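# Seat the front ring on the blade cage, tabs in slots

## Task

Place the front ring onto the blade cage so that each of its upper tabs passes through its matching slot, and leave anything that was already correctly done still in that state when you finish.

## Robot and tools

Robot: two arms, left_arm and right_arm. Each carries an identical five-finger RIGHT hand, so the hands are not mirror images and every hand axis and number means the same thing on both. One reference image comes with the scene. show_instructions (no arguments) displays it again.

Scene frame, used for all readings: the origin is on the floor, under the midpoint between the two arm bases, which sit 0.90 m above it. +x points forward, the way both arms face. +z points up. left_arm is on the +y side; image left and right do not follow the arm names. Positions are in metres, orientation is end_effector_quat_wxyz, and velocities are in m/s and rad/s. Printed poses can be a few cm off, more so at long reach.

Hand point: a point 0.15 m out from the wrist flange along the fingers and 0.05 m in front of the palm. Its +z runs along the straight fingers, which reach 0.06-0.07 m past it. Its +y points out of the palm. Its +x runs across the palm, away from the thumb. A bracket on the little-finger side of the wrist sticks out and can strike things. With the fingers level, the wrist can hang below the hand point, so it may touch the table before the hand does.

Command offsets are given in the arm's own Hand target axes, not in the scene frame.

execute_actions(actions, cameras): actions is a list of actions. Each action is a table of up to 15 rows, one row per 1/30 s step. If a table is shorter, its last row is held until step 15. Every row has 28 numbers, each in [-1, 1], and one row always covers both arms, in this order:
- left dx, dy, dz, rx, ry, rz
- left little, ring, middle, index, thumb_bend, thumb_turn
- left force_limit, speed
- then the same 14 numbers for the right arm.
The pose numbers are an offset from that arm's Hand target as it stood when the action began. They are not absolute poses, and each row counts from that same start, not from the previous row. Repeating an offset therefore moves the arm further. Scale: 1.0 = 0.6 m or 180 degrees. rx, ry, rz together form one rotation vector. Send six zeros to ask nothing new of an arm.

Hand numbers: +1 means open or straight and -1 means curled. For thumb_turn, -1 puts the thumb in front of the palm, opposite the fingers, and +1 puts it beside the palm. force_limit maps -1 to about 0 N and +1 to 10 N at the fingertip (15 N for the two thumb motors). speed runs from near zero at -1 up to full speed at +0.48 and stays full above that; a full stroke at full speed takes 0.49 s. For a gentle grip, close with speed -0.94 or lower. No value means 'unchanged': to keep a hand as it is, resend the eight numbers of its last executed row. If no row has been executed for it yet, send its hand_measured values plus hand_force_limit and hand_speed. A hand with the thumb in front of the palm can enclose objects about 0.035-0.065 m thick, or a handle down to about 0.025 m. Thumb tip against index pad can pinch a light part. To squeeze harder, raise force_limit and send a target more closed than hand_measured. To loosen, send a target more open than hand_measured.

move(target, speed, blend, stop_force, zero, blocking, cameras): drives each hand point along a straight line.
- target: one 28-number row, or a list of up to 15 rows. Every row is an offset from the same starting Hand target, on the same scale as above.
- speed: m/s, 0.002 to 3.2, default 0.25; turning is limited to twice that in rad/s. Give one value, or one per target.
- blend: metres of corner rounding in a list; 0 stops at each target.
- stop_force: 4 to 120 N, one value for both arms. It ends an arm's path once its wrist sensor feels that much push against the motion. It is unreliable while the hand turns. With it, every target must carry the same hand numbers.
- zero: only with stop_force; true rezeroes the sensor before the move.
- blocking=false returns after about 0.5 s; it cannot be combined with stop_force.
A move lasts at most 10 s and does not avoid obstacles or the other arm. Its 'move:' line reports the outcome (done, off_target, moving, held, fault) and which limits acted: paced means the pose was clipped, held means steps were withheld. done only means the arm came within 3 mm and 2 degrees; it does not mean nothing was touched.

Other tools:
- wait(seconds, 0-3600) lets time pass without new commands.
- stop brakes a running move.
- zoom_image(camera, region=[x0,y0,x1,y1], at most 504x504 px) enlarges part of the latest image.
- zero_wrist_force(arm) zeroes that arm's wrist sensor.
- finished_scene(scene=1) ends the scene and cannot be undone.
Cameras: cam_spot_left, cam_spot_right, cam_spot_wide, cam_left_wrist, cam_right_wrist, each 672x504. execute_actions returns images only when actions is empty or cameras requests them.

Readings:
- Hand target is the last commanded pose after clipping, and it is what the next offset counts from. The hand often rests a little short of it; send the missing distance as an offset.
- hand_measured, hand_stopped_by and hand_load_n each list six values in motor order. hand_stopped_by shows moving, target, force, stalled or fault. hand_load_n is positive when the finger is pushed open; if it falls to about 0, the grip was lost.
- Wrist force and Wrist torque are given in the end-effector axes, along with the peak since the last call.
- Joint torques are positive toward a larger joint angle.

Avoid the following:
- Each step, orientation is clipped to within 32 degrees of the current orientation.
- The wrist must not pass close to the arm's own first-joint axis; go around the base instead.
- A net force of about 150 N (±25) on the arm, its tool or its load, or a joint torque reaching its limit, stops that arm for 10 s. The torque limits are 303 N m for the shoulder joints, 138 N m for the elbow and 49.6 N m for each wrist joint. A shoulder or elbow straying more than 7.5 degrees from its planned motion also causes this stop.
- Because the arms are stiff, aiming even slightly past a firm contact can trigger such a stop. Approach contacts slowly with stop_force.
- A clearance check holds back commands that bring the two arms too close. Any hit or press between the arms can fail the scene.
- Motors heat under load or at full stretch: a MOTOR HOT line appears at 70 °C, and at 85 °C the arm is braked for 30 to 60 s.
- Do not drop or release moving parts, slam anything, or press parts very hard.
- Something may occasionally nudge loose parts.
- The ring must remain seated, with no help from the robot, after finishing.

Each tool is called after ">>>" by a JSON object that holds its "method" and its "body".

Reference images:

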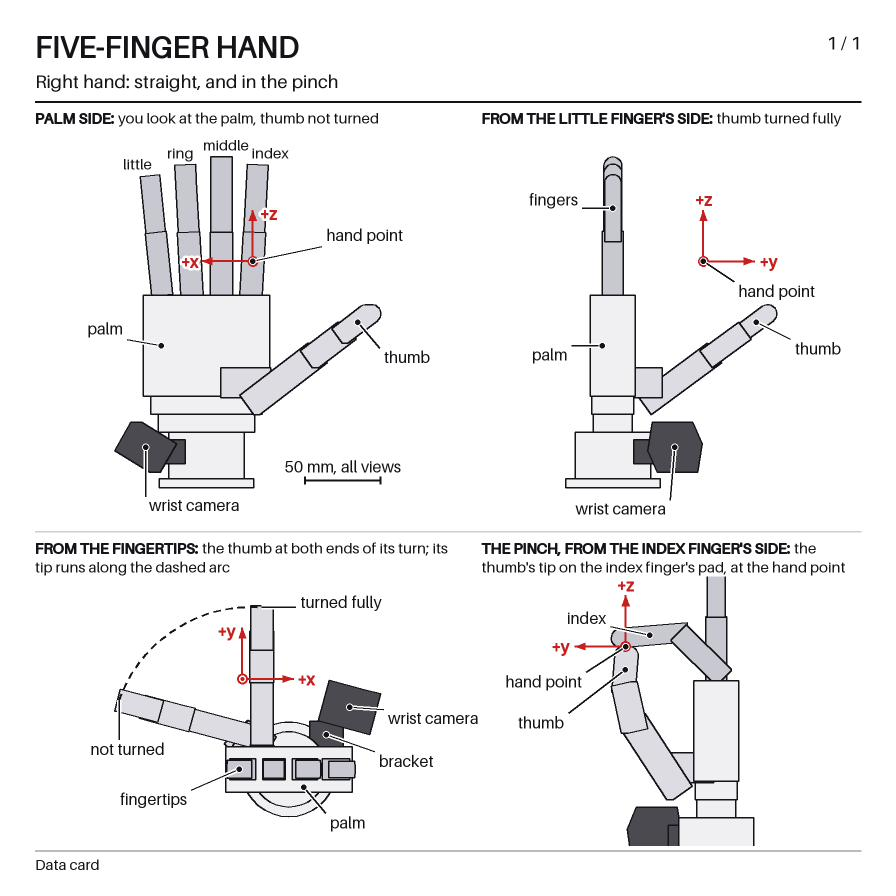

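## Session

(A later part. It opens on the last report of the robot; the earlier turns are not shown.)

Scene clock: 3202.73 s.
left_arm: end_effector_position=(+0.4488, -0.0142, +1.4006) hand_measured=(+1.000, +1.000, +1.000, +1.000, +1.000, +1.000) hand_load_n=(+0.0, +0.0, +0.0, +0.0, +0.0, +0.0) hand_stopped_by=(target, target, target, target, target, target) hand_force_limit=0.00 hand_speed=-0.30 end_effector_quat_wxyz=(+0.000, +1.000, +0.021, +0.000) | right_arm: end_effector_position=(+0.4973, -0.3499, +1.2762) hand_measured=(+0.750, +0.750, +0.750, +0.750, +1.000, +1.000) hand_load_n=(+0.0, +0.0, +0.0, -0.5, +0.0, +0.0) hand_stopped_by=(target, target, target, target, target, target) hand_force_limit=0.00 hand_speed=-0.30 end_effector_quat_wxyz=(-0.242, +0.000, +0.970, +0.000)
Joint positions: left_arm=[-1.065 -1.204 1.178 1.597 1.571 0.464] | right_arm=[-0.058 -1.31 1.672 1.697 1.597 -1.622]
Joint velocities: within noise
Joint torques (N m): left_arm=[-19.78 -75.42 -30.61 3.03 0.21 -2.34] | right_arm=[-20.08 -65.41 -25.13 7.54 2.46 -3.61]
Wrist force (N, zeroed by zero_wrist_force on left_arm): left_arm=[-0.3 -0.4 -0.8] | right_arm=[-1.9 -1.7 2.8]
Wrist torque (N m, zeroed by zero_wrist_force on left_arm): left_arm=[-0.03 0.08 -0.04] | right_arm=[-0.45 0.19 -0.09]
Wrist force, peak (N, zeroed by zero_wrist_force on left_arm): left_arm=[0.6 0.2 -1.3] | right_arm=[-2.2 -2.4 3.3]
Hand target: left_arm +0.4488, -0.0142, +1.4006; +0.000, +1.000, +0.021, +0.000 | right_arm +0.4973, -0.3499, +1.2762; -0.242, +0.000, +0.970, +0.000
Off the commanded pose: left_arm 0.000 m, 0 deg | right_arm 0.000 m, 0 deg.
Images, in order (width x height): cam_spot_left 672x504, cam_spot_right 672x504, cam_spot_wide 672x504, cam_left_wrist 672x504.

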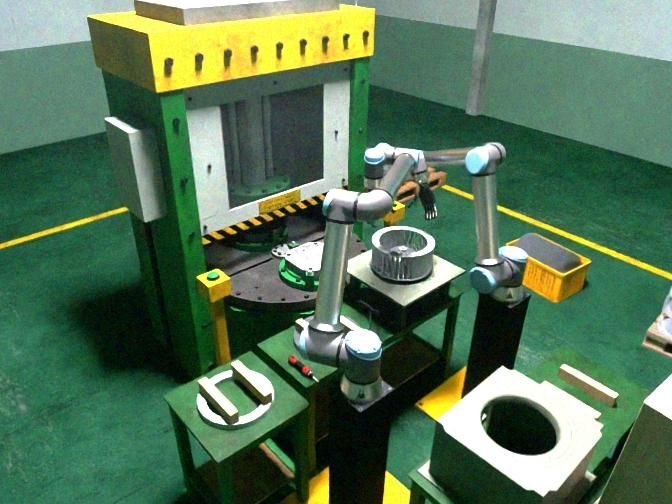

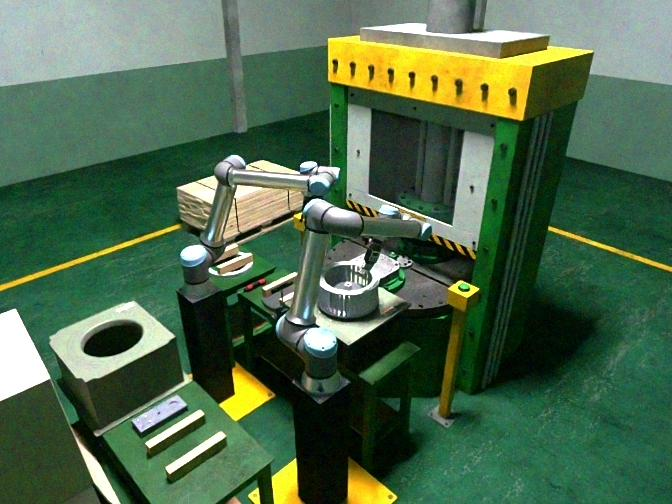

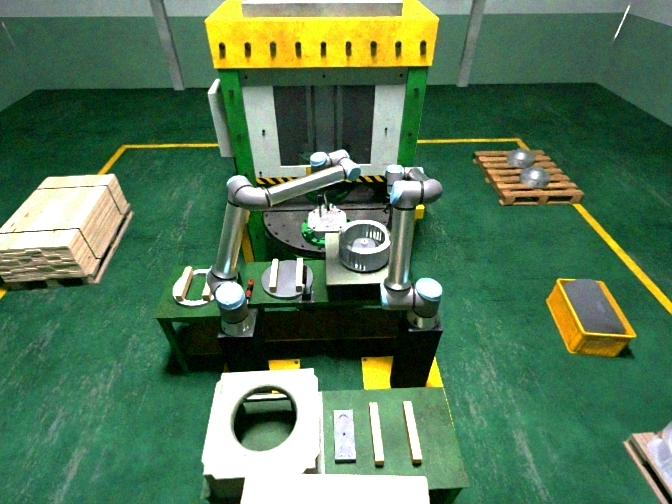

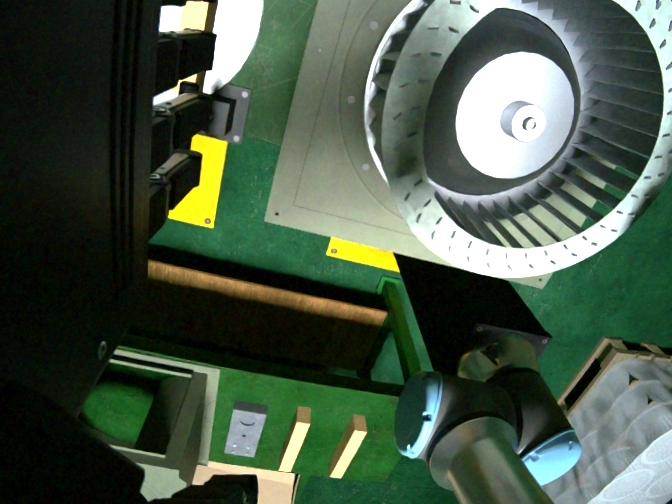

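>>> {"method": "move", "body": {"target": [0,0,0,0,0,0,1,1,1,1,1,1,0,-0.3,0,0,-0.03,0,0,0,1,1,1,1,1,1,0,-0.3], "speed": 0.1, "cameras": []}}

>>> {"method": "move", "body": {"target": [0,0,0,0,0,0,1,1,1,1,1,1,0,-0.3,-0.0538,-0.0168,0.0505,0,-0.1556,0,1,1,1,1,1,1,0,-0.3], "speed": 0.1, "cameras": ["cam_right_wrist"]}}

Scene clock: 3236.63 s.
left_arm: end_effector_position=(+0.4488, -0.0142, +1.4006) hand_measured=(+1.000, +1.000, +1.000, +1.000, +1.000, +1.000) hand_load_n=(+0.0, +0.0, +0.0, +0.0, +0.0, +0.0) hand_stopped_by=(target, target, target, target, target, target) hand_force_limit=0.00 hand_speed=-0.30 end_effector_quat_wxyz=(+0.000, +1.000, +0.021, +0.000) | right_arm: end_effector_position=(+0.5058, -0.3500, +1.2920) hand_measured=(+1.000, +1.000, +1.000, +1.000, +1.000, +1.000) hand_load_n=(+0.0, +0.0, +0.0, -0.5, +0.0, +0.0) hand_stopped_by=(target, target, target, target, target, target) hand_force_limit=0.00 hand_speed=-0.30 end_effector_quat_wxyz=(-0.242, +0.000, +0.970, +0.000)
Joint positions: left_arm=[-1.065 -1.204 1.178 1.597 1.571 0.464] | right_arm=[-0.058 -1.306 1.637 1.728 1.597 -1.621]
Joint torques (N m): left_arm=[-18.53 -76.22 -30.64 2.98 -0.9 -2.34] | right_arm=[15.25 -64.66 -32.83 3.07 -3.28 3.35]
Wrist force (N, zeroed by zero_wrist_force on left_arm): left_arm=[-0.4 0.0 -0.4] | right_arm=[-2.1 -1.7 2.9]
Wrist torque (N m, zeroed by zero_wrist_force on left_arm): left_arm=[0.01 0.08 -0.03] | right_arm=[-0.47 0.22 -0.25]
Wrist force, peak (N, zeroed by zero_wrist_force on left_arm): left_arm=[-0.7 -0.1 -1.4] | right_arm=[-2.3 -1.9 4.3]
Hand target: left_arm +0.4488, -0.0142, +1.4006; +0.000, +1.000, +0.021, +0.000 | right_arm +0.5058, -0.3499, +1.2921; -0.242, +0.000, +0.970, +0.000
Off the commanded pose: left_arm 0.000 m, 0 deg | right_arm 0.000 m, 0 deg.
move: done

Scene clock: 3239.50 s.
left_arm: end_effector_position=(+0.4488, -0.0142, +1.4006) hand_measured=(+1.000, +1.000, +1.000, +1.000, +1.000, +1.000) hand_load_n=(+0.0, +0.0, +0.0, +0.0, +0.0, +0.0) hand_stopped_by=(target, target, target, target, target, target) hand_force_limit=0.00 hand_speed=-0.30 end_effector_quat_wxyz=(+0.000, +1.000, +0.021, +0.000) | right_arm: end_effector_position=(+0.5200, -0.3600, +1.2502) hand_measured=(+1.000, +1.000, +1.000, +1.000, +1.000, +1.000) hand_load_n=(+0.0, +0.0, +0.0, +0.0, +0.0, +0.0) hand_stopped_by=(target, target, target, target, target, target) hand_force_limit=0.00 hand_speed=-0.30 end_effector_quat_wxyz=(+0.000, +0.000, +1.000, +0.000)
Joint positions: left_arm=[-1.065 -1.204 1.178 1.597 1.571 0.464] | right_arm=[-0.092 -1.488 1.797 1.262 1.57 -1.662]
Joint torques (N m): left_arm=[-18.41 -75.34 -31.35 3.08 -1.02 -2.25] | right_arm=[3 -31.92 -44.08 5.66 0.98 1.85]
Wrist force (N, zeroed by zero_wrist_force on left_arm): left_arm=[-0.3 -0.6 -0.6] | right_arm=[-0.7 -1.9 2.6]
Wrist torque (N m, zeroed by zero_wrist_force on left_arm): left_arm=[-0.07 0.06 -0.04] | right_arm=[-0.50 0.01 0.03]
Wrist force, peak (N, zeroed by zero_wrist_force on left_arm): left_arm=[-0.3 -0.2 -1.2] | right_arm=[-2.2 -2.2 3.0]
Hand target: left_arm +0.4488, -0.0142, +1.4006; +0.000, +1.000, +0.021, +0.000 | right_arm +0.5200, -0.3600, +1.2501; +0.000, +0.000, +1.000, +0.000
Off the commanded pose: left_arm 0.000 m, 0 deg | right_arm 0.000 m, 0 deg.
move: done

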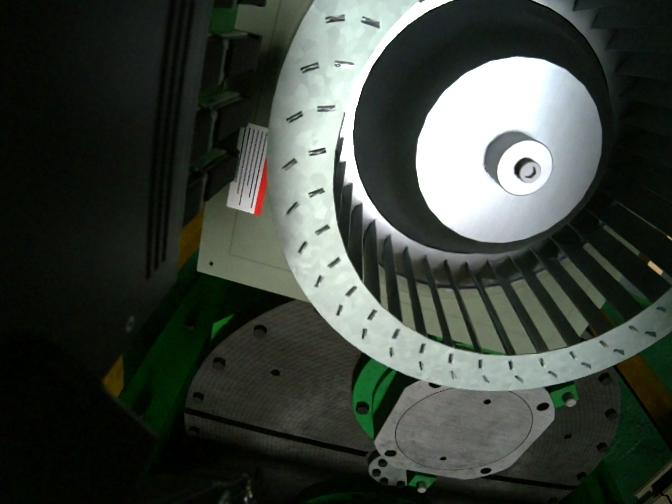

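>>> {"method": "move", "body": {"target": [0,0,0,0,0,0,1,1,1,1,1,1,0,-0.3,0,0,0.05,0,0,0,1,1,1,1,1,1,0,-0.3], "speed": 0.06, "stop_force": 5, "cameras": ["cam_right_wrist"]}}

>>> {"method": "zoom_image", "body": {"camera": "cam_right_wrist", "region": [180, 0, 380, 200]}}

Scene clock: 3250.63 s.
left_arm: end_effector_position=(+0.4488, -0.0142, +1.4006) hand_measured=(+1.000, +1.000, +1.000, +1.000, +1.000, +1.000) hand_load_n=(+0.0, +0.0, +0.0, +0.0, +0.0, +0.0) hand_stopped_by=(target, target, target, target, target, target) hand_force_limit=0.00 hand_speed=-0.30 end_effector_quat_wxyz=(+0.000, +1.000, +0.021, +0.000) | right_arm: end_effector_position=(+0.5200, -0.3600, +1.2201) hand_measured=(+1.000, +1.000, +1.000, +1.000, +1.000, +1.000) hand_load_n=(+0.0, +0.0, +0.0, +0.0, +0.0, +0.0) hand_stopped_by=(target, target, target, target, target, target) hand_force_limit=0.00 hand_speed=-0.30 end_effector_quat_wxyz=(+0.000, +0.000, +1.000, +0.000)
Joint positions: left_arm=[-1.065 -1.204 1.178 1.597 1.571 0.464] | right_arm=[-0.092 -1.471 1.835 1.208 1.57 -1.662]
Joint torques (N m): left_arm=[-19.55 -76.76 -30.88 2.97 -1.4 -2.31] | right_arm=[10.3 -56.27 -43.32 7.31 0.46 3.43]
Wrist force (N, zeroed by zero_wrist_force on left_arm): left_arm=[-0.4 0.1 -0.8] | right_arm=[-1.3 -1.9 2.8]
Wrist torque (N m, zeroed by zero_wrist_force on left_arm): left_arm=[0.04 0.09 -0.03] | right_arm=[-0.51 0.10 -0.01]
Wrist force, peak (N, zeroed by zero_wrist_force on left_arm): left_arm=[-0.2 -0.2 -1.3] | right_arm=[-1.3 -1.8 3.6]
Hand target: left_arm +0.4488, -0.0142, +1.4006; +0.000, +1.000, +0.021, +0.000 | right_arm +0.5200, -0.3600, +1.2201; +0.000, +0.000, +1.000, +0.000
Off the commanded pose: left_arm 0.000 m, 0 deg | right_arm 0.000 m, 0 deg.
move: done

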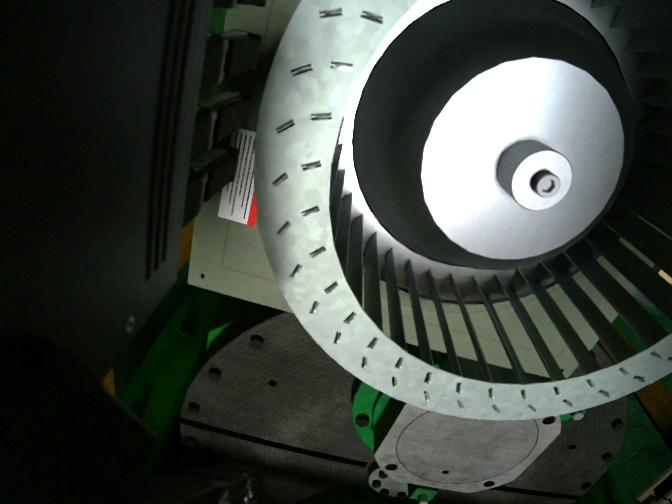

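Scaled by 2.520 from the camera's image (finer frame: 960x720).

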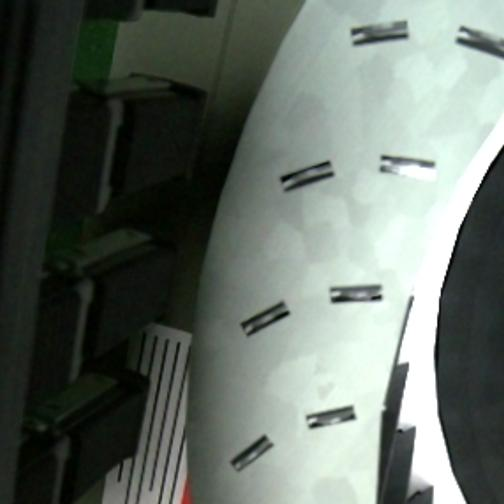

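>>> {"method": "move", "body": {"target": [0,0,0,0,0,0,1,1,1,1,1,1,0,-0.3,0.2,0.0,-0.05,0,0,0,1,1,1,1,1,1,0,-0.3], "speed": 0.1, "cameras": ["cam_right_wrist"]}}

>>> {"method": "zoom_image", "body": {"camera": "cam_right_wrist", "region": [250, 160, 410, 300]}}

>>> {"method": "zoom_image", "body": {"camera": "cam_right_wrist", "region": [250, 290, 410, 430]}}

Scene clock: 3270.20 s.
left_arm: end_effector_position=(+0.4488, -0.0142, +1.4006) hand_measured=(+1.000, +1.000, +1.000, +1.000, +1.000, +1.000) hand_load_n=(+0.0, +0.0, +0.0, +0.0, +0.0, +0.0) hand_stopped_by=(target, target, target, target, target, target) hand_force_limit=0.00 hand_speed=-0.30 end_effector_quat_wxyz=(+0.000, +1.000, +0.021, +0.000) | right_arm: end_effector_position=(+0.3999, -0.3599, +1.2502) hand_measured=(+1.000, +1.000, +1.000, +1.000, +1.000, +1.000) hand_load_n=(+0.0, +0.0, +0.0, +0.0, +0.0, +0.0) hand_stopped_by=(target, target, target, target, target, target) hand_force_limit=0.00 hand_speed=-0.30 end_effector_quat_wxyz=(+0.000, +0.000, +1.000, +0.000)
Joint positions: left_arm=[-1.065 -1.204 1.178 1.597 1.571 0.464] | right_arm=[-0.123 -1.693 1.998 1.267 1.57 -1.693]
Joint torques (N m): left_arm=[-19.05 -76.69 -31.22 3.03 -2.09 -2.06] | right_arm=[7.71 -13.44 -44.25 0.75 0.14 2.24]
Wrist force (N, zeroed by zero_wrist_force on left_arm): left_arm=[-0.1 0.2 -0.9] | right_arm=[-1.3 -2.1 2.7]
Wrist torque (N m, zeroed by zero_wrist_force on left_arm): left_arm=[0.07 0.06 -0.01] | right_arm=[-0.54 0.11 -0.02]
Wrist force, peak (N, zeroed by zero_wrist_force on left_arm): left_arm=[-0.2 0.1 -1.5] | right_arm=[-2.2 -2.0 3.5]
Hand target: left_arm +0.4488, -0.0142, +1.4006; +0.000, +1.000, +0.021, +0.000 | right_arm +0.4000, -0.3599, +1.2502; +0.000, +0.000, +1.000, +0.000
Off the commanded pose: left_arm 0.000 m, 0 deg | right_arm 0.000 m, 0 deg.
move: done

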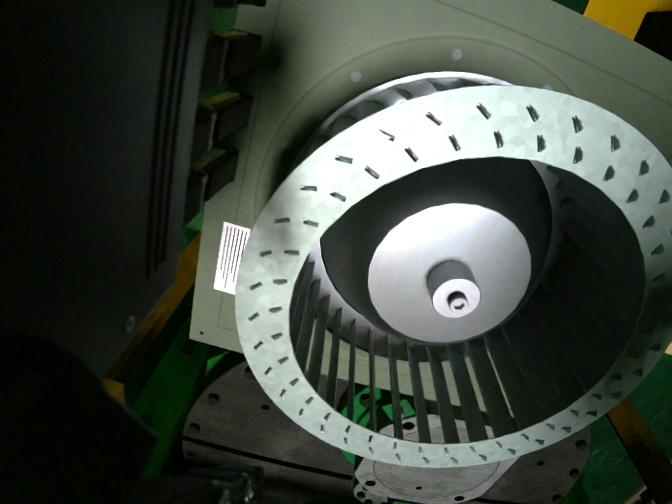

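Scaled by 3.150 from the camera's image (finer frame: 960x720).

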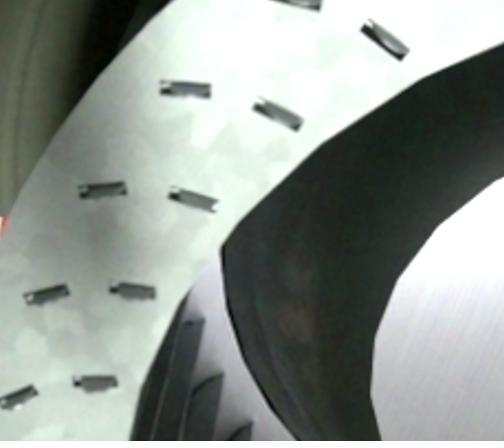

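Scaled by 3.150 from the camera's image (finer frame: 960x720).

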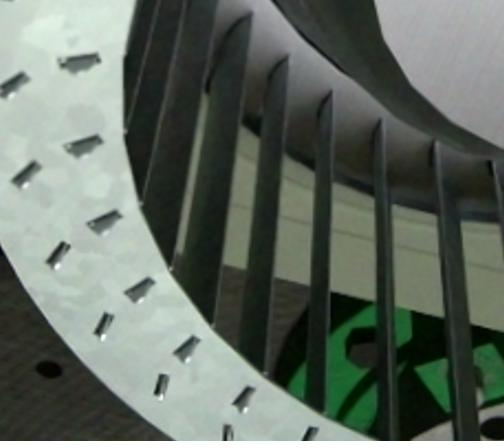

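>>> {"method": "zoom_image", "body": {"camera": "cam_right_wrist", "region": [540, 80, 672, 230]}}

>>> {"method": "zoom_image", "body": {"camera": "cam_right_wrist", "region": [400, 80, 540, 180]}}

>>> {"method": "zoom_image", "body": {"camera": "cam_right_wrist", "region": [560, 230, 672, 430]}}

>>> {"method": "zoom_image", "body": {"camera": "cam_right_wrist", "region": [240, 150, 340, 260]}}

Scaled by 3.360 from the camera's image (finer frame: 960x720).

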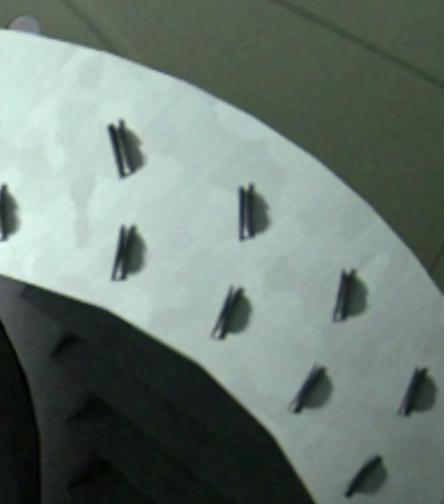

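Scaled by 3.600 from the camera's image (finer frame: 960x720).

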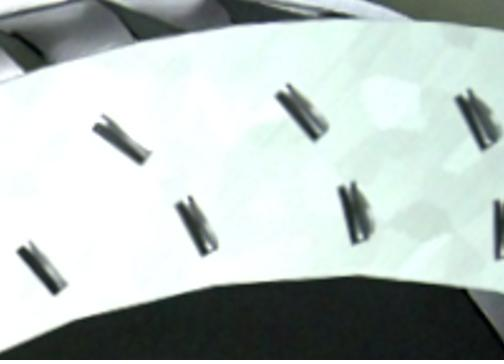

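Scaled by 2.520 from the camera's image (finer frame: 960x720).

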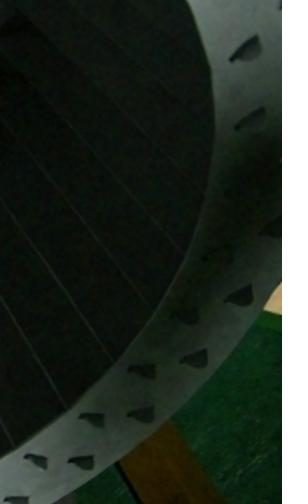

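Scaled by 4.582 from the camera's image (finer frame: 960x720).

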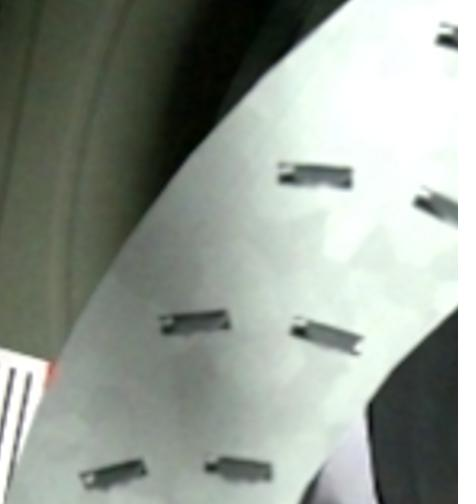

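>>> {"method": "move", "body": {"target": [0,0,0,0,0,0,1,1,1,1,1,1,0,-0.3,-0.2467,0.01,0.0667,0,0,0,1,1,1,1,1,1,0,-0.3], "speed": 0.08, "cameras": ["cam_right_wrist"]}}

>>> {"method": "zoom_image", "body": {"camera": "cam_right_wrist", "region": [180, 0, 380, 200]}}

Scene clock: 3321.13 s.
left_arm: end_effector_position=(+0.4488, -0.0142, +1.4006) hand_measured=(+1.000, +1.000, +1.000, +1.000, +1.000, +1.000) hand_load_n=(+0.0, +0.0, +0.0, +0.0, +0.0, +0.0) hand_stopped_by=(target, target, target, target, target, target) hand_force_limit=0.00 hand_speed=-0.30 end_effector_quat_wxyz=(+0.000, +1.000, +0.021, +0.000) | right_arm: end_effector_position=(+0.5481, -0.3539, +1.2101) hand_measured=(+1.000, +1.000, +1.000, +1.000, +1.000, +1.000) hand_load_n=(+0.0, +0.0, +0.0, +0.0, +0.0, +0.0) hand_stopped_by=(target, target, target, target, target, target) hand_force_limit=0.00 hand_speed=-0.30 end_effector_quat_wxyz=(+0.000, +0.000, +1.000, +0.000)
Joint positions: left_arm=[-1.065 -1.204 1.178 1.597 1.571 0.464] | right_arm=[-0.075 -1.417 1.792 1.197 1.57 -1.645]
Joint torques (N m): left_arm=[-18.35 -76.34 -31.3 2.95 -2.88 -2.32] | right_arm=[-4.05 -61.02 -25.75 5.73 -1.58 -0.26]
Wrist force (N, zeroed by zero_wrist_force on left_arm): left_arm=[0.1 0.5 -0.5] | right_arm=[-0.9 -2.2 3.0]
Wrist torque (N m, zeroed by zero_wrist_force on left_arm): left_arm=[0.09 0.01 0.01] | right_arm=[-0.56 0.01 -0.14]
Wrist force, peak (N, zeroed by zero_wrist_force on left_arm): left_arm=[-0.1 -0.3 -1.6] | right_arm=[-1.5 -2.3 3.2]
Hand target: left_arm +0.4488, -0.0142, +1.4006; +0.000, +1.000, +0.021, +0.000 | right_arm +0.5480, -0.3540, +1.2101; +0.000, +0.000, +1.000, +0.000
Off the commanded pose: left_arm 0.000 m, 0 deg | right_arm 0.000 m, 0 deg.
move: done

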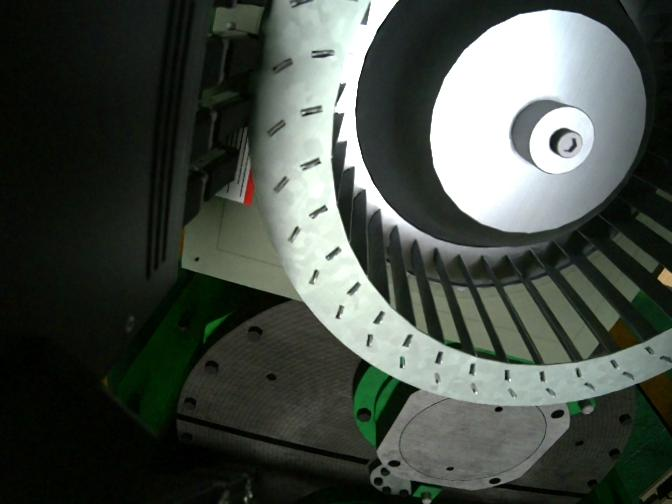

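Scaled by 2.520 from the camera's image (finer frame: 960x720).

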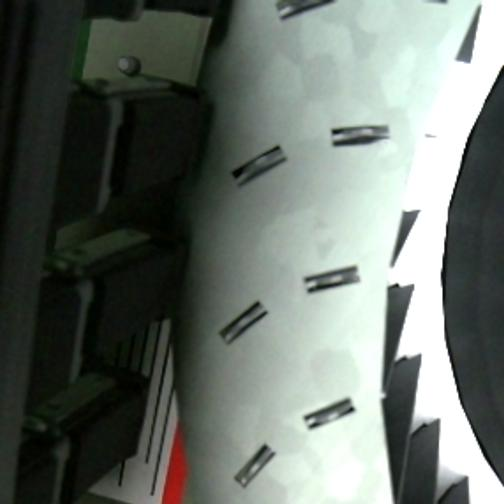

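>>> {"method": "move", "body": {"target": [0,0,0,0,0,0,1,1,1,1,1,1,0,-0.3,-0.025,0.0067,0.02,0,0,0,1,1,1,1,1,1,0,-0.3], "speed": 0.03, "stop_force": 4, "cameras": ["cam_right_wrist"]}}

>>> {"method": "zoom_image", "body": {"camera": "cam_right_wrist", "region": [180, 0, 380, 200]}}

Scene clock: 3335.17 s.
left_arm: end_effector_position=(+0.4488, -0.0142, +1.4006) hand_measured=(+1.000, +1.000, +1.000, +1.000, +1.000, +1.000) hand_load_n=(+0.0, +0.0, +0.0, +0.0, +0.0, +0.0) hand_stopped_by=(target, target, target, target, target, target) hand_force_limit=0.00 hand_speed=-0.30 end_effector_quat_wxyz=(+0.000, +1.000, +0.021, +0.000) | right_arm: end_effector_position=(+0.5603, -0.3507, +1.2003) hand_measured=(+1.000, +1.000, +1.000, +1.000, +1.000, +1.000) hand_load_n=(+0.0, +0.0, +0.0, +0.0, +0.0, +0.0) hand_stopped_by=(target, target, target, target, target, target) hand_force_limit=0.00 hand_speed=-0.30 end_effector_quat_wxyz=(+0.000, +0.000, +1.000, +0.000)
Joint positions: left_arm=[-1.065 -1.204 1.178 1.597 1.571 0.464] | right_arm=[-0.067 -1.391 1.778 1.184 1.57 -1.637]
Joint torques (N m): left_arm=[-17.4 -77.12 -30.99 3.04 -2.8 -2.32] | right_arm=[-18.9 -38.32 -24.07 7.21 1 -3.68]
Wrist force (N, zeroed by zero_wrist_force on left_arm): left_arm=[-0.3 0.2 -0.5] | right_arm=[-1.2 -1.5 1.7]
Wrist torque (N m, zeroed by zero_wrist_force on left_arm): left_arm=[0.03 0.06 -0.02] | right_arm=[-0.40 0.05 -0.04]
Wrist force, peak (N, zeroed by zero_wrist_force on left_arm): left_arm=[-0.7 0.0 -1.1] | right_arm=[-3.0 -4.0 -9.8]
Hand target: left_arm +0.4488, -0.0142, +1.4006; +0.000, +1.000, +0.021, +0.000 | right_arm +0.5603, -0.3507, +1.2003; +0.000, +0.000, +1.000, +0.000 (not the last commanded pose)
Off the commanded pose: left_arm 0.000 m, 0 deg | right_arm 0.004 m, 0 deg.
move: contact (right_arm)

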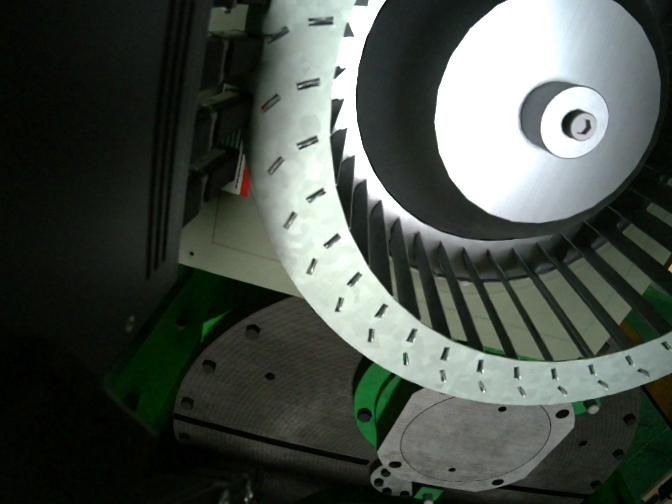

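Scaled by 2.520 from the camera's image (finer frame: 960x720).

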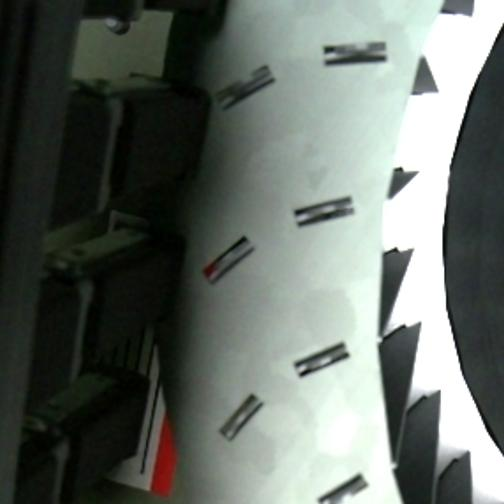

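>>> {"method": "move", "body": {"target": [[0,0,0,0,0,0,1,1,1,1,1,1,0,-0.3,0,0,-0.0067,0,0,0,1,1,1,1,1,1,0,-0.3],[0,0,0,0,0,0,1,1,1,1,1,1,0,-0.3,0,0.01,-0.0067,0,0,0,1,1,1,1,1,1,0,-0.3]], "speed": 0.02, "cameras": ["cam_right_wrist"]}}

>>> {"method": "zoom_image", "body": {"camera": "cam_right_wrist", "region": [180, 0, 380, 200]}}

Scene clock: 3349.37 s.
left_arm: end_effector_position=(+0.4488, -0.0142, +1.4006) hand_measured=(+1.000, +1.000, +1.000, +1.000, +1.000, +1.000) hand_load_n=(+0.0, +0.0, +0.0, +0.0, -0.5, +0.0) hand_stopped_by=(target, target, target, target, target, target) hand_force_limit=0.00 hand_speed=-0.30 end_effector_quat_wxyz=(+0.000, +1.000, +0.021, +0.000) | right_arm: end_effector_position=(+0.5603, -0.3446, +1.2043) hand_measured=(+1.000, +1.000, +1.000, +1.000, +1.000, +1.000) hand_load_n=(+0.0, +0.0, +0.0, +0.0, +0.0, +0.0) hand_stopped_by=(target, target, target, target, target, target) hand_force_limit=0.00 hand_speed=-0.30 end_effector_quat_wxyz=(+0.000, +0.001, +1.000, +0.000)
Joint positions: left_arm=[-1.065 -1.204 1.178 1.597 1.571 0.464] | right_arm=[-0.055 -1.391 1.771 1.191 1.57 -1.625]
Joint torques (N m): left_arm=[-18.41 -76.27 -30.97 3.06 -2.88 -2.37] | right_arm=[-10.04 -43.04 -36.6 7.27 0.21 -2.71]
Wrist force (N, zeroed by zero_wrist_force on left_arm): left_arm=[0.2 -0.2 -0.9] | right_arm=[-1.0 -1.9 3.0]
Wrist torque (N m, zeroed by zero_wrist_force on left_arm): left_arm=[0.00 0.00 0.00] | right_arm=[-0.50 0.03 -0.15]
Wrist force, peak (N, zeroed by zero_wrist_force on left_arm): left_arm=[-0.3 -0.2 -1.4] | right_arm=[-1.0 -1.8 3.3]
Hand target: left_arm +0.4488, -0.0142, +1.4006; +0.000, +1.000, +0.021, +0.000 | right_arm +0.5603, -0.3447, +1.2043; +0.000, +0.000, +1.000, +0.000
Off the commanded pose: left_arm 0.000 m, 0 deg | right_arm 0.000 m, 0 deg.
move: done

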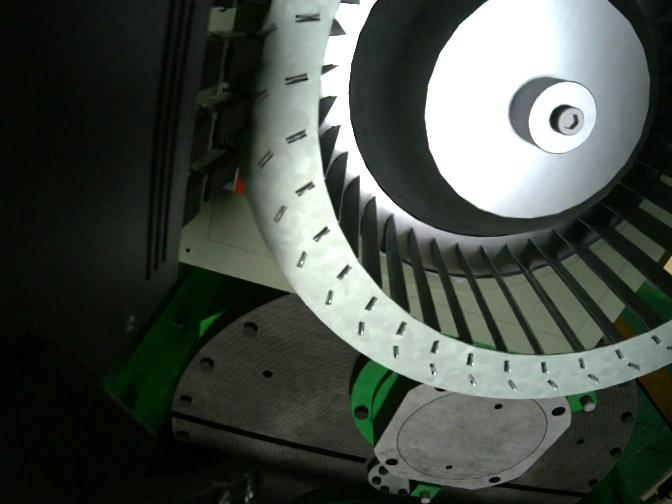

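Scaled by 2.520 from the camera's image (finer frame: 960x720).

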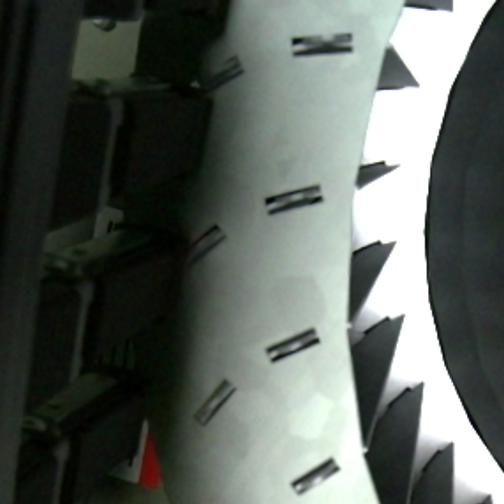

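>>> {"method": "move", "body": {"target": [0,0,0,0,0,0,1,1,1,1,1,1,0,-0.3,0,0,0.0217,0,0,0,1,1,1,1,1,1,0,-0.3], "speed": 0.005, "stop_force": 6, "cameras": ["cam_right_wrist"]}}

>>> {"method": "zoom_image", "body": {"camera": "cam_right_wrist", "region": [180, 0, 380, 200]}}

Scene clock: 3359.10 s.
left_arm: end_effector_position=(+0.4488, -0.0142, +1.4006) hand_measured=(+1.000, +1.000, +1.000, +1.000, +1.000, +1.000) hand_load_n=(+0.0, +0.0, +0.0, +0.0, +0.0, +0.0) hand_stopped_by=(target, target, target, target, target, target) hand_force_limit=0.00 hand_speed=-0.30 end_effector_quat_wxyz=(+0.000, +1.000, +0.021, +0.000) | right_arm: end_effector_position=(+0.5603, -0.3447, +1.2001) hand_measured=(+1.000, +1.000, +1.000, +1.000, +1.000, +1.000) hand_load_n=(-0.5, +0.0, +0.0, +0.0, +0.0, +0.0) hand_stopped_by=(target, target, target, target, target, target) hand_force_limit=0.00 hand_speed=-0.30 end_effector_quat_wxyz=(+0.000, +0.000, +1.000, +0.000)
Joint positions: left_arm=[-1.065 -1.204 1.178 1.597 1.571 0.464] | right_arm=[-0.056 -1.388 1.776 1.184 1.57 -1.625]
Joint torques (N m): left_arm=[-17.76 -75.72 -31.52 3.13 -2.92 -2.36] | right_arm=[-16.09 -59.59 -40.07 6.72 -2.22 -3.12]
Wrist force (N, zeroed by zero_wrist_force on left_arm): left_arm=[-0.5 -0.1 -0.5] | right_arm=[-1.2 -3.0 -3.0]
Wrist torque (N m, zeroed by zero_wrist_force on left_arm): left_arm=[-0.01 0.10 -0.04] | right_arm=[0.00 0.16 -0.14]
Wrist force, peak (N, zeroed by zero_wrist_force on left_arm): left_arm=[-0.1 -0.2 -1.3] | right_arm=[-1.3 -4.8 -4.3]
Hand target: left_arm +0.4488, -0.0142, +1.4006; +0.000, +1.000, +0.021, +0.000 | right_arm +0.5603, -0.3447, +1.2001; +0.000, +0.000, +1.000, +0.000 (not the last commanded pose)
Off the commanded pose: left_arm 0.000 m, 0 deg | right_arm 0.009 m, 0 deg.
move: contact (right_arm)

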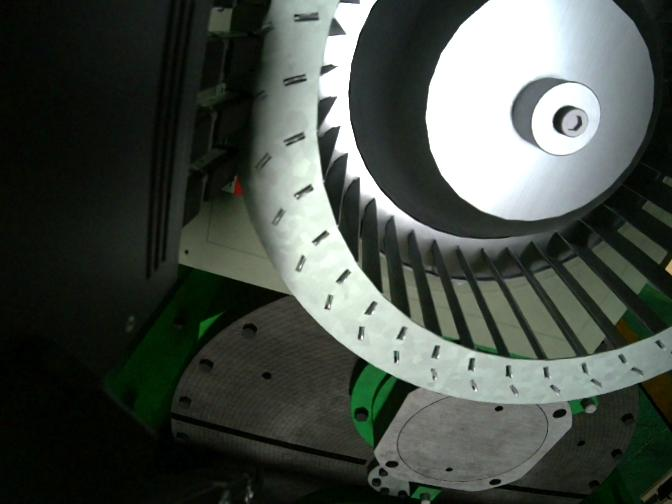

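Scaled by 2.520 from the camera's image (finer frame: 960x720).

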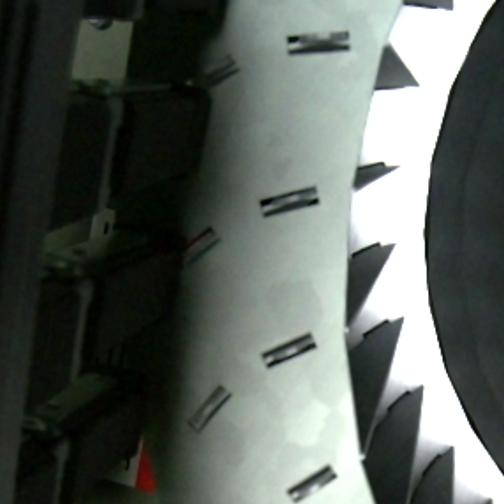

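>>> {"method": "move", "body": {"target": [0,0,0,0,0,0,1,1,1,1,1,1,0,-0.3,0,0,0.0167,0,0,0,1,1,1,1,1,1,0,-0.3], "speed": 0.004, "stop_force": 7, "cameras": ["cam_right_wrist"]}}

>>> {"method": "zoom_image", "body": {"camera": "cam_right_wrist", "region": [180, 0, 380, 200]}}

Scene clock: 3372.33 s.
left_arm: end_effector_position=(+0.4488, -0.0142, +1.4006) hand_measured=(+1.000, +1.000, +1.000, +1.000, +1.000, +1.000) hand_load_n=(+0.0, +0.0, +0.0, +0.0, +0.0, +0.0) hand_stopped_by=(target, target, target, target, target, target) hand_force_limit=0.00 hand_speed=-0.30 end_effector_quat_wxyz=(+0.000, +1.000, +0.021, +0.000) | right_arm: end_effector_position=(+0.5603, -0.3447, +1.1997) hand_measured=(+1.000, +1.000, +1.000, +1.000, +1.000, +1.000) hand_load_n=(+0.0, +0.0, +0.5, +0.0, +0.0, +0.0) hand_stopped_by=(target, target, target, target, target, target) hand_force_limit=0.00 hand_speed=-0.30 end_effector_quat_wxyz=(+0.000, +0.000, +1.000, +0.000)
Joint positions: left_arm=[-1.065 -1.204 1.178 1.597 1.571 0.464] | right_arm=[-0.056 -1.388 1.776 1.183 1.57 -1.625]
Joint torques (N m): left_arm=[-18.01 -75.23 -31.48 3.07 -2.78 -2.27] | right_arm=[3.22 -54.56 -36.59 5.62 -2.22 -3.17]
Wrist force (N, zeroed by zero_wrist_force on left_arm): left_arm=[-0.2 0.2 -0.9] | right_arm=[-0.4 -4.6 -13.4]
Wrist torque (N m, zeroed by zero_wrist_force on left_arm): left_arm=[0.07 0.07 -0.01] | right_arm=[0.72 0.39 -0.13]
Wrist force, peak (N, zeroed by zero_wrist_force on left_arm): left_arm=[-0.2 -0.3 -1.3] | right_arm=[-1.3 -4.9 -16.8]
Hand target: left_arm +0.4488, -0.0142, +1.4006; +0.000, +1.000, +0.021, +0.000 | right_arm +0.5603, -0.3447, +1.1997; +0.000, +0.000, +1.000, +0.000 (not the last commanded pose)
Off the commanded pose: left_arm 0.000 m, 0 deg | right_arm 0.010 m, 0 deg.
move: contact (right_arm)

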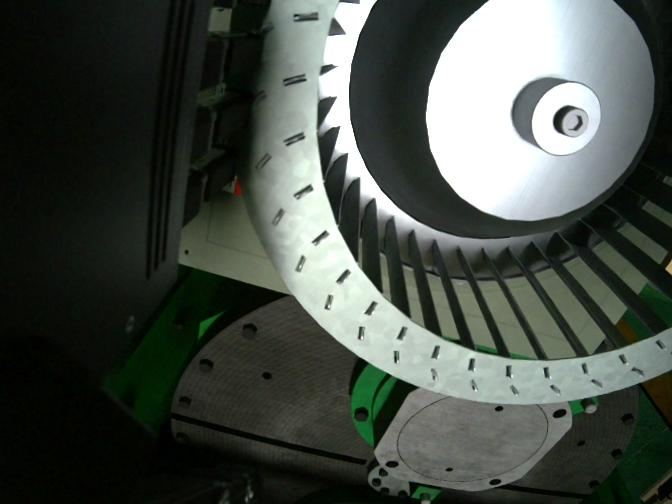

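Scaled by 2.520 from the camera's image (finer frame: 960x720).

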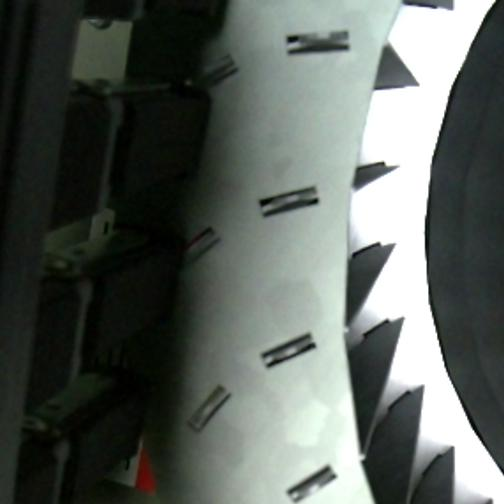

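>>> {"method": "move", "body": {"target": [0,0,0,0,0,0,1,1,1,1,1,1,0,-0.3,0,0,-0.0333,0,0,0,1,1,1,1,1,1,0,-0.3], "speed": 0.03, "cameras": []}}

>>> {"method": "move", "body": {"target": [[0,0,0,0,0,0,1,1,1,1,1,1,0,-0.3,0.1,-0.2583,-0.1667,0,0,0,1,1,1,1,1,1,0,-0.3],[0,0,0,0,0,0,1,1,1,1,1,1,0,-0.3,0.1372,-0.3255,-0.05,-0.3889,0.0075,-0.0117,1,1,1,1,1,1,0,-0.3],[0,0,0,0,0,0,1,1,1,1,1,1,0,-0.3,0.1372,-0.2755,0.145,-0.3889,0.0075,-0.0117,1,1,1,1,1,1,0,-0.3]], "speed": 0.12, "blend": 0.02, "cameras": ["cam_right_wrist","cam_spot_left"]}}

Scene clock: 3397.60 s.
left_arm: end_effector_position=(+0.4488, -0.0142, +1.4006) hand_measured=(+1.000, +1.000, +1.000, +1.000, +1.000, +1.000) hand_load_n=(+0.0, +0.0, +0.0, -0.5, +0.0, +0.0) hand_stopped_by=(target, target, target, target, target, target) hand_force_limit=0.00 hand_speed=-0.30 end_effector_quat_wxyz=(+0.000, +1.000, +0.021, +0.000) | right_arm: end_effector_position=(+0.5604, -0.3447, +1.2199) hand_measured=(+1.000, +1.000, +1.000, +1.000, +1.000, +1.000) hand_load_n=(+0.0, +0.0, +0.0, +0.0, +0.0, +0.0) hand_stopped_by=(target, target, target, target, target, target) hand_force_limit=0.00 hand_speed=-0.30 end_effector_quat_wxyz=(+0.000, +0.000, +1.000, +0.000)
Joint positions: left_arm=[-1.065 -1.204 1.178 1.597 1.571 0.464] | right_arm=[-0.056 -1.4 1.753 1.218 1.57 -1.625]
Joint torques (N m): left_arm=[-16.75 -75.19 -31.93 3.22 -2.83 -2.33] | right_arm=[-6.7 -37.45 -24.98 1.39 -2.22 -3.38]
Wrist force (N, zeroed by zero_wrist_force on left_arm): left_arm=[0.0 -0.3 -0.6] | right_arm=[-1.1 -1.8 2.8]
Wrist torque (N m, zeroed by zero_wrist_force on left_arm): left_arm=[-0.03 0.02 -0.02] | right_arm=[-0.47 0.05 -0.10]
Wrist force, peak (N, zeroed by zero_wrist_force on left_arm): left_arm=[-0.7 0.3 -1.3] | right_arm=[-0.6 -4.8 -13.8]
Hand target: left_arm +0.4488, -0.0142, +1.4006; +0.000, +1.000, +0.021, +0.000 | right_arm +0.5603, -0.3447, +1.2196; +0.000, +0.000, +1.000, +0.000
Off the commanded pose: left_arm 0.000 m, 0 deg | right_arm 0.000 m, 0 deg.
move: done

Scene clock: 3405.73 s.
left_arm: end_effector_position=(+0.4488, -0.0142, +1.4006) hand_measured=(+1.000, +1.000, +1.000, +1.000, +1.000, +1.000) hand_load_n=(+0.0, +0.0, +0.0, +0.0, +0.0, +0.0) hand_stopped_by=(target, target, target, target, target, target) hand_force_limit=0.00 hand_speed=-0.30 end_effector_quat_wxyz=(+0.000, +1.000, +0.021, +0.000) | right_arm: end_effector_position=(+0.4778, -0.5098, +1.1326) hand_measured=(+1.000, +1.000, +1.000, +1.000, +1.000, +1.000) hand_load_n=(+0.0, +0.0, +0.0, +0.0, +0.0, +0.0) hand_stopped_by=(target, target, target, target, target, target) hand_force_limit=0.00 hand_speed=-0.30 end_effector_quat_wxyz=(-0.011, -0.017, +0.819, +0.574)
Joint positions: left_arm=[-1.065 -1.204 1.178 1.597 1.571 0.464] | right_arm=[-0.816 -0.994 2.206 1.482 0.906 -2.855]
Joint torques (N m): left_arm=[-17.56 -76.33 -31.66 3.03 -2.99 -2.31] | right_arm=[-13.71 -49.48 -19.6 4.27 1.95 -2.6]
Wrist force (N, zeroed by zero_wrist_force on left_arm): left_arm=[0.6 -0.2 -0.5] | right_arm=[-0.6 -4.0 1.9]
Wrist torque (N m, zeroed by zero_wrist_force on left_arm): left_arm=[-0.01 -0.07 0.02] | right_arm=[-0.71 0.08 -0.15]
Wrist force, peak (N, zeroed by zero_wrist_force on left_arm): left_arm=[-0.4 -0.1 -1.1] | right_arm=[-1.0 -4.9 3.0]
Hand target: left_arm +0.4488, -0.0142, +1.4006; +0.000, +1.000, +0.021, +0.000 | right_arm +0.4778, -0.5099, +1.1326; -0.011, -0.017, +0.819, +0.574
Off the commanded pose: left_arm 0.000 m, 0 deg | right_arm 0.000 m, 0 deg.
move: done
Images, in order (width x height): cam_spot_left 672x504, cam_right_wrist 672x504.

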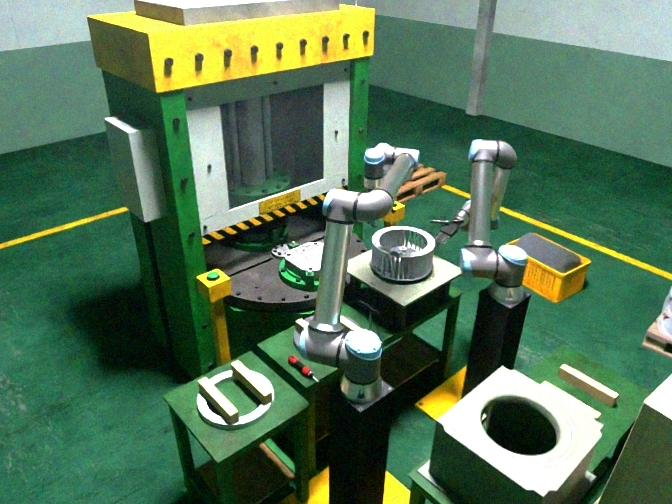

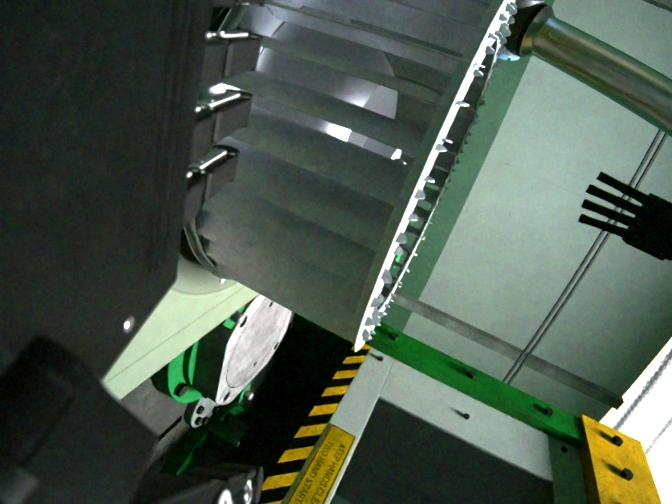

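>>> {"method": "zoom_image", "body": {"camera": "cam_right_wrist", "region": [400, 80, 500, 200]}}

>>> {"method": "zoom_image", "body": {"camera": "cam_right_wrist", "region": [360, 190, 460, 350]}}

>>> {"method": "zoom_image", "body": {"camera": "cam_right_wrist", "region": [440, 0, 540, 100]}}

Scaled by 4.200 from the camera's image (finer frame: 960x720).

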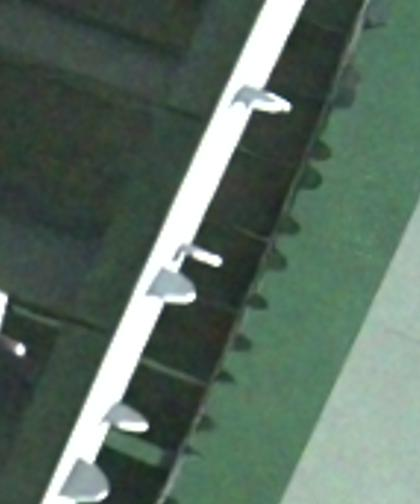

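Scaled by 3.150 from the camera's image (finer frame: 960x720).

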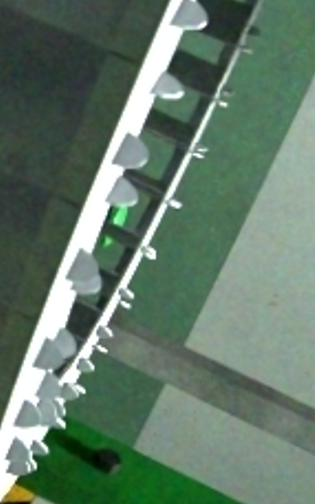

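Scaled by 5.040 from the camera's image (finer frame: 960x720).

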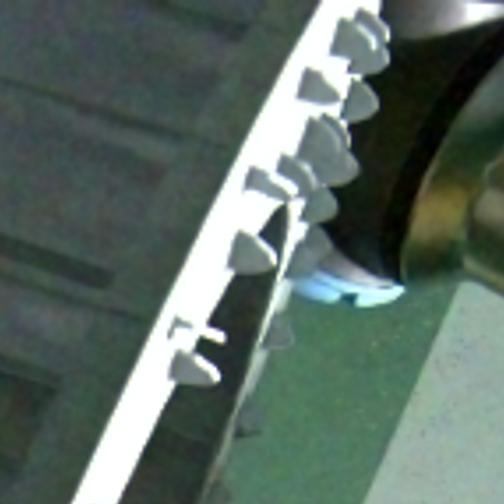

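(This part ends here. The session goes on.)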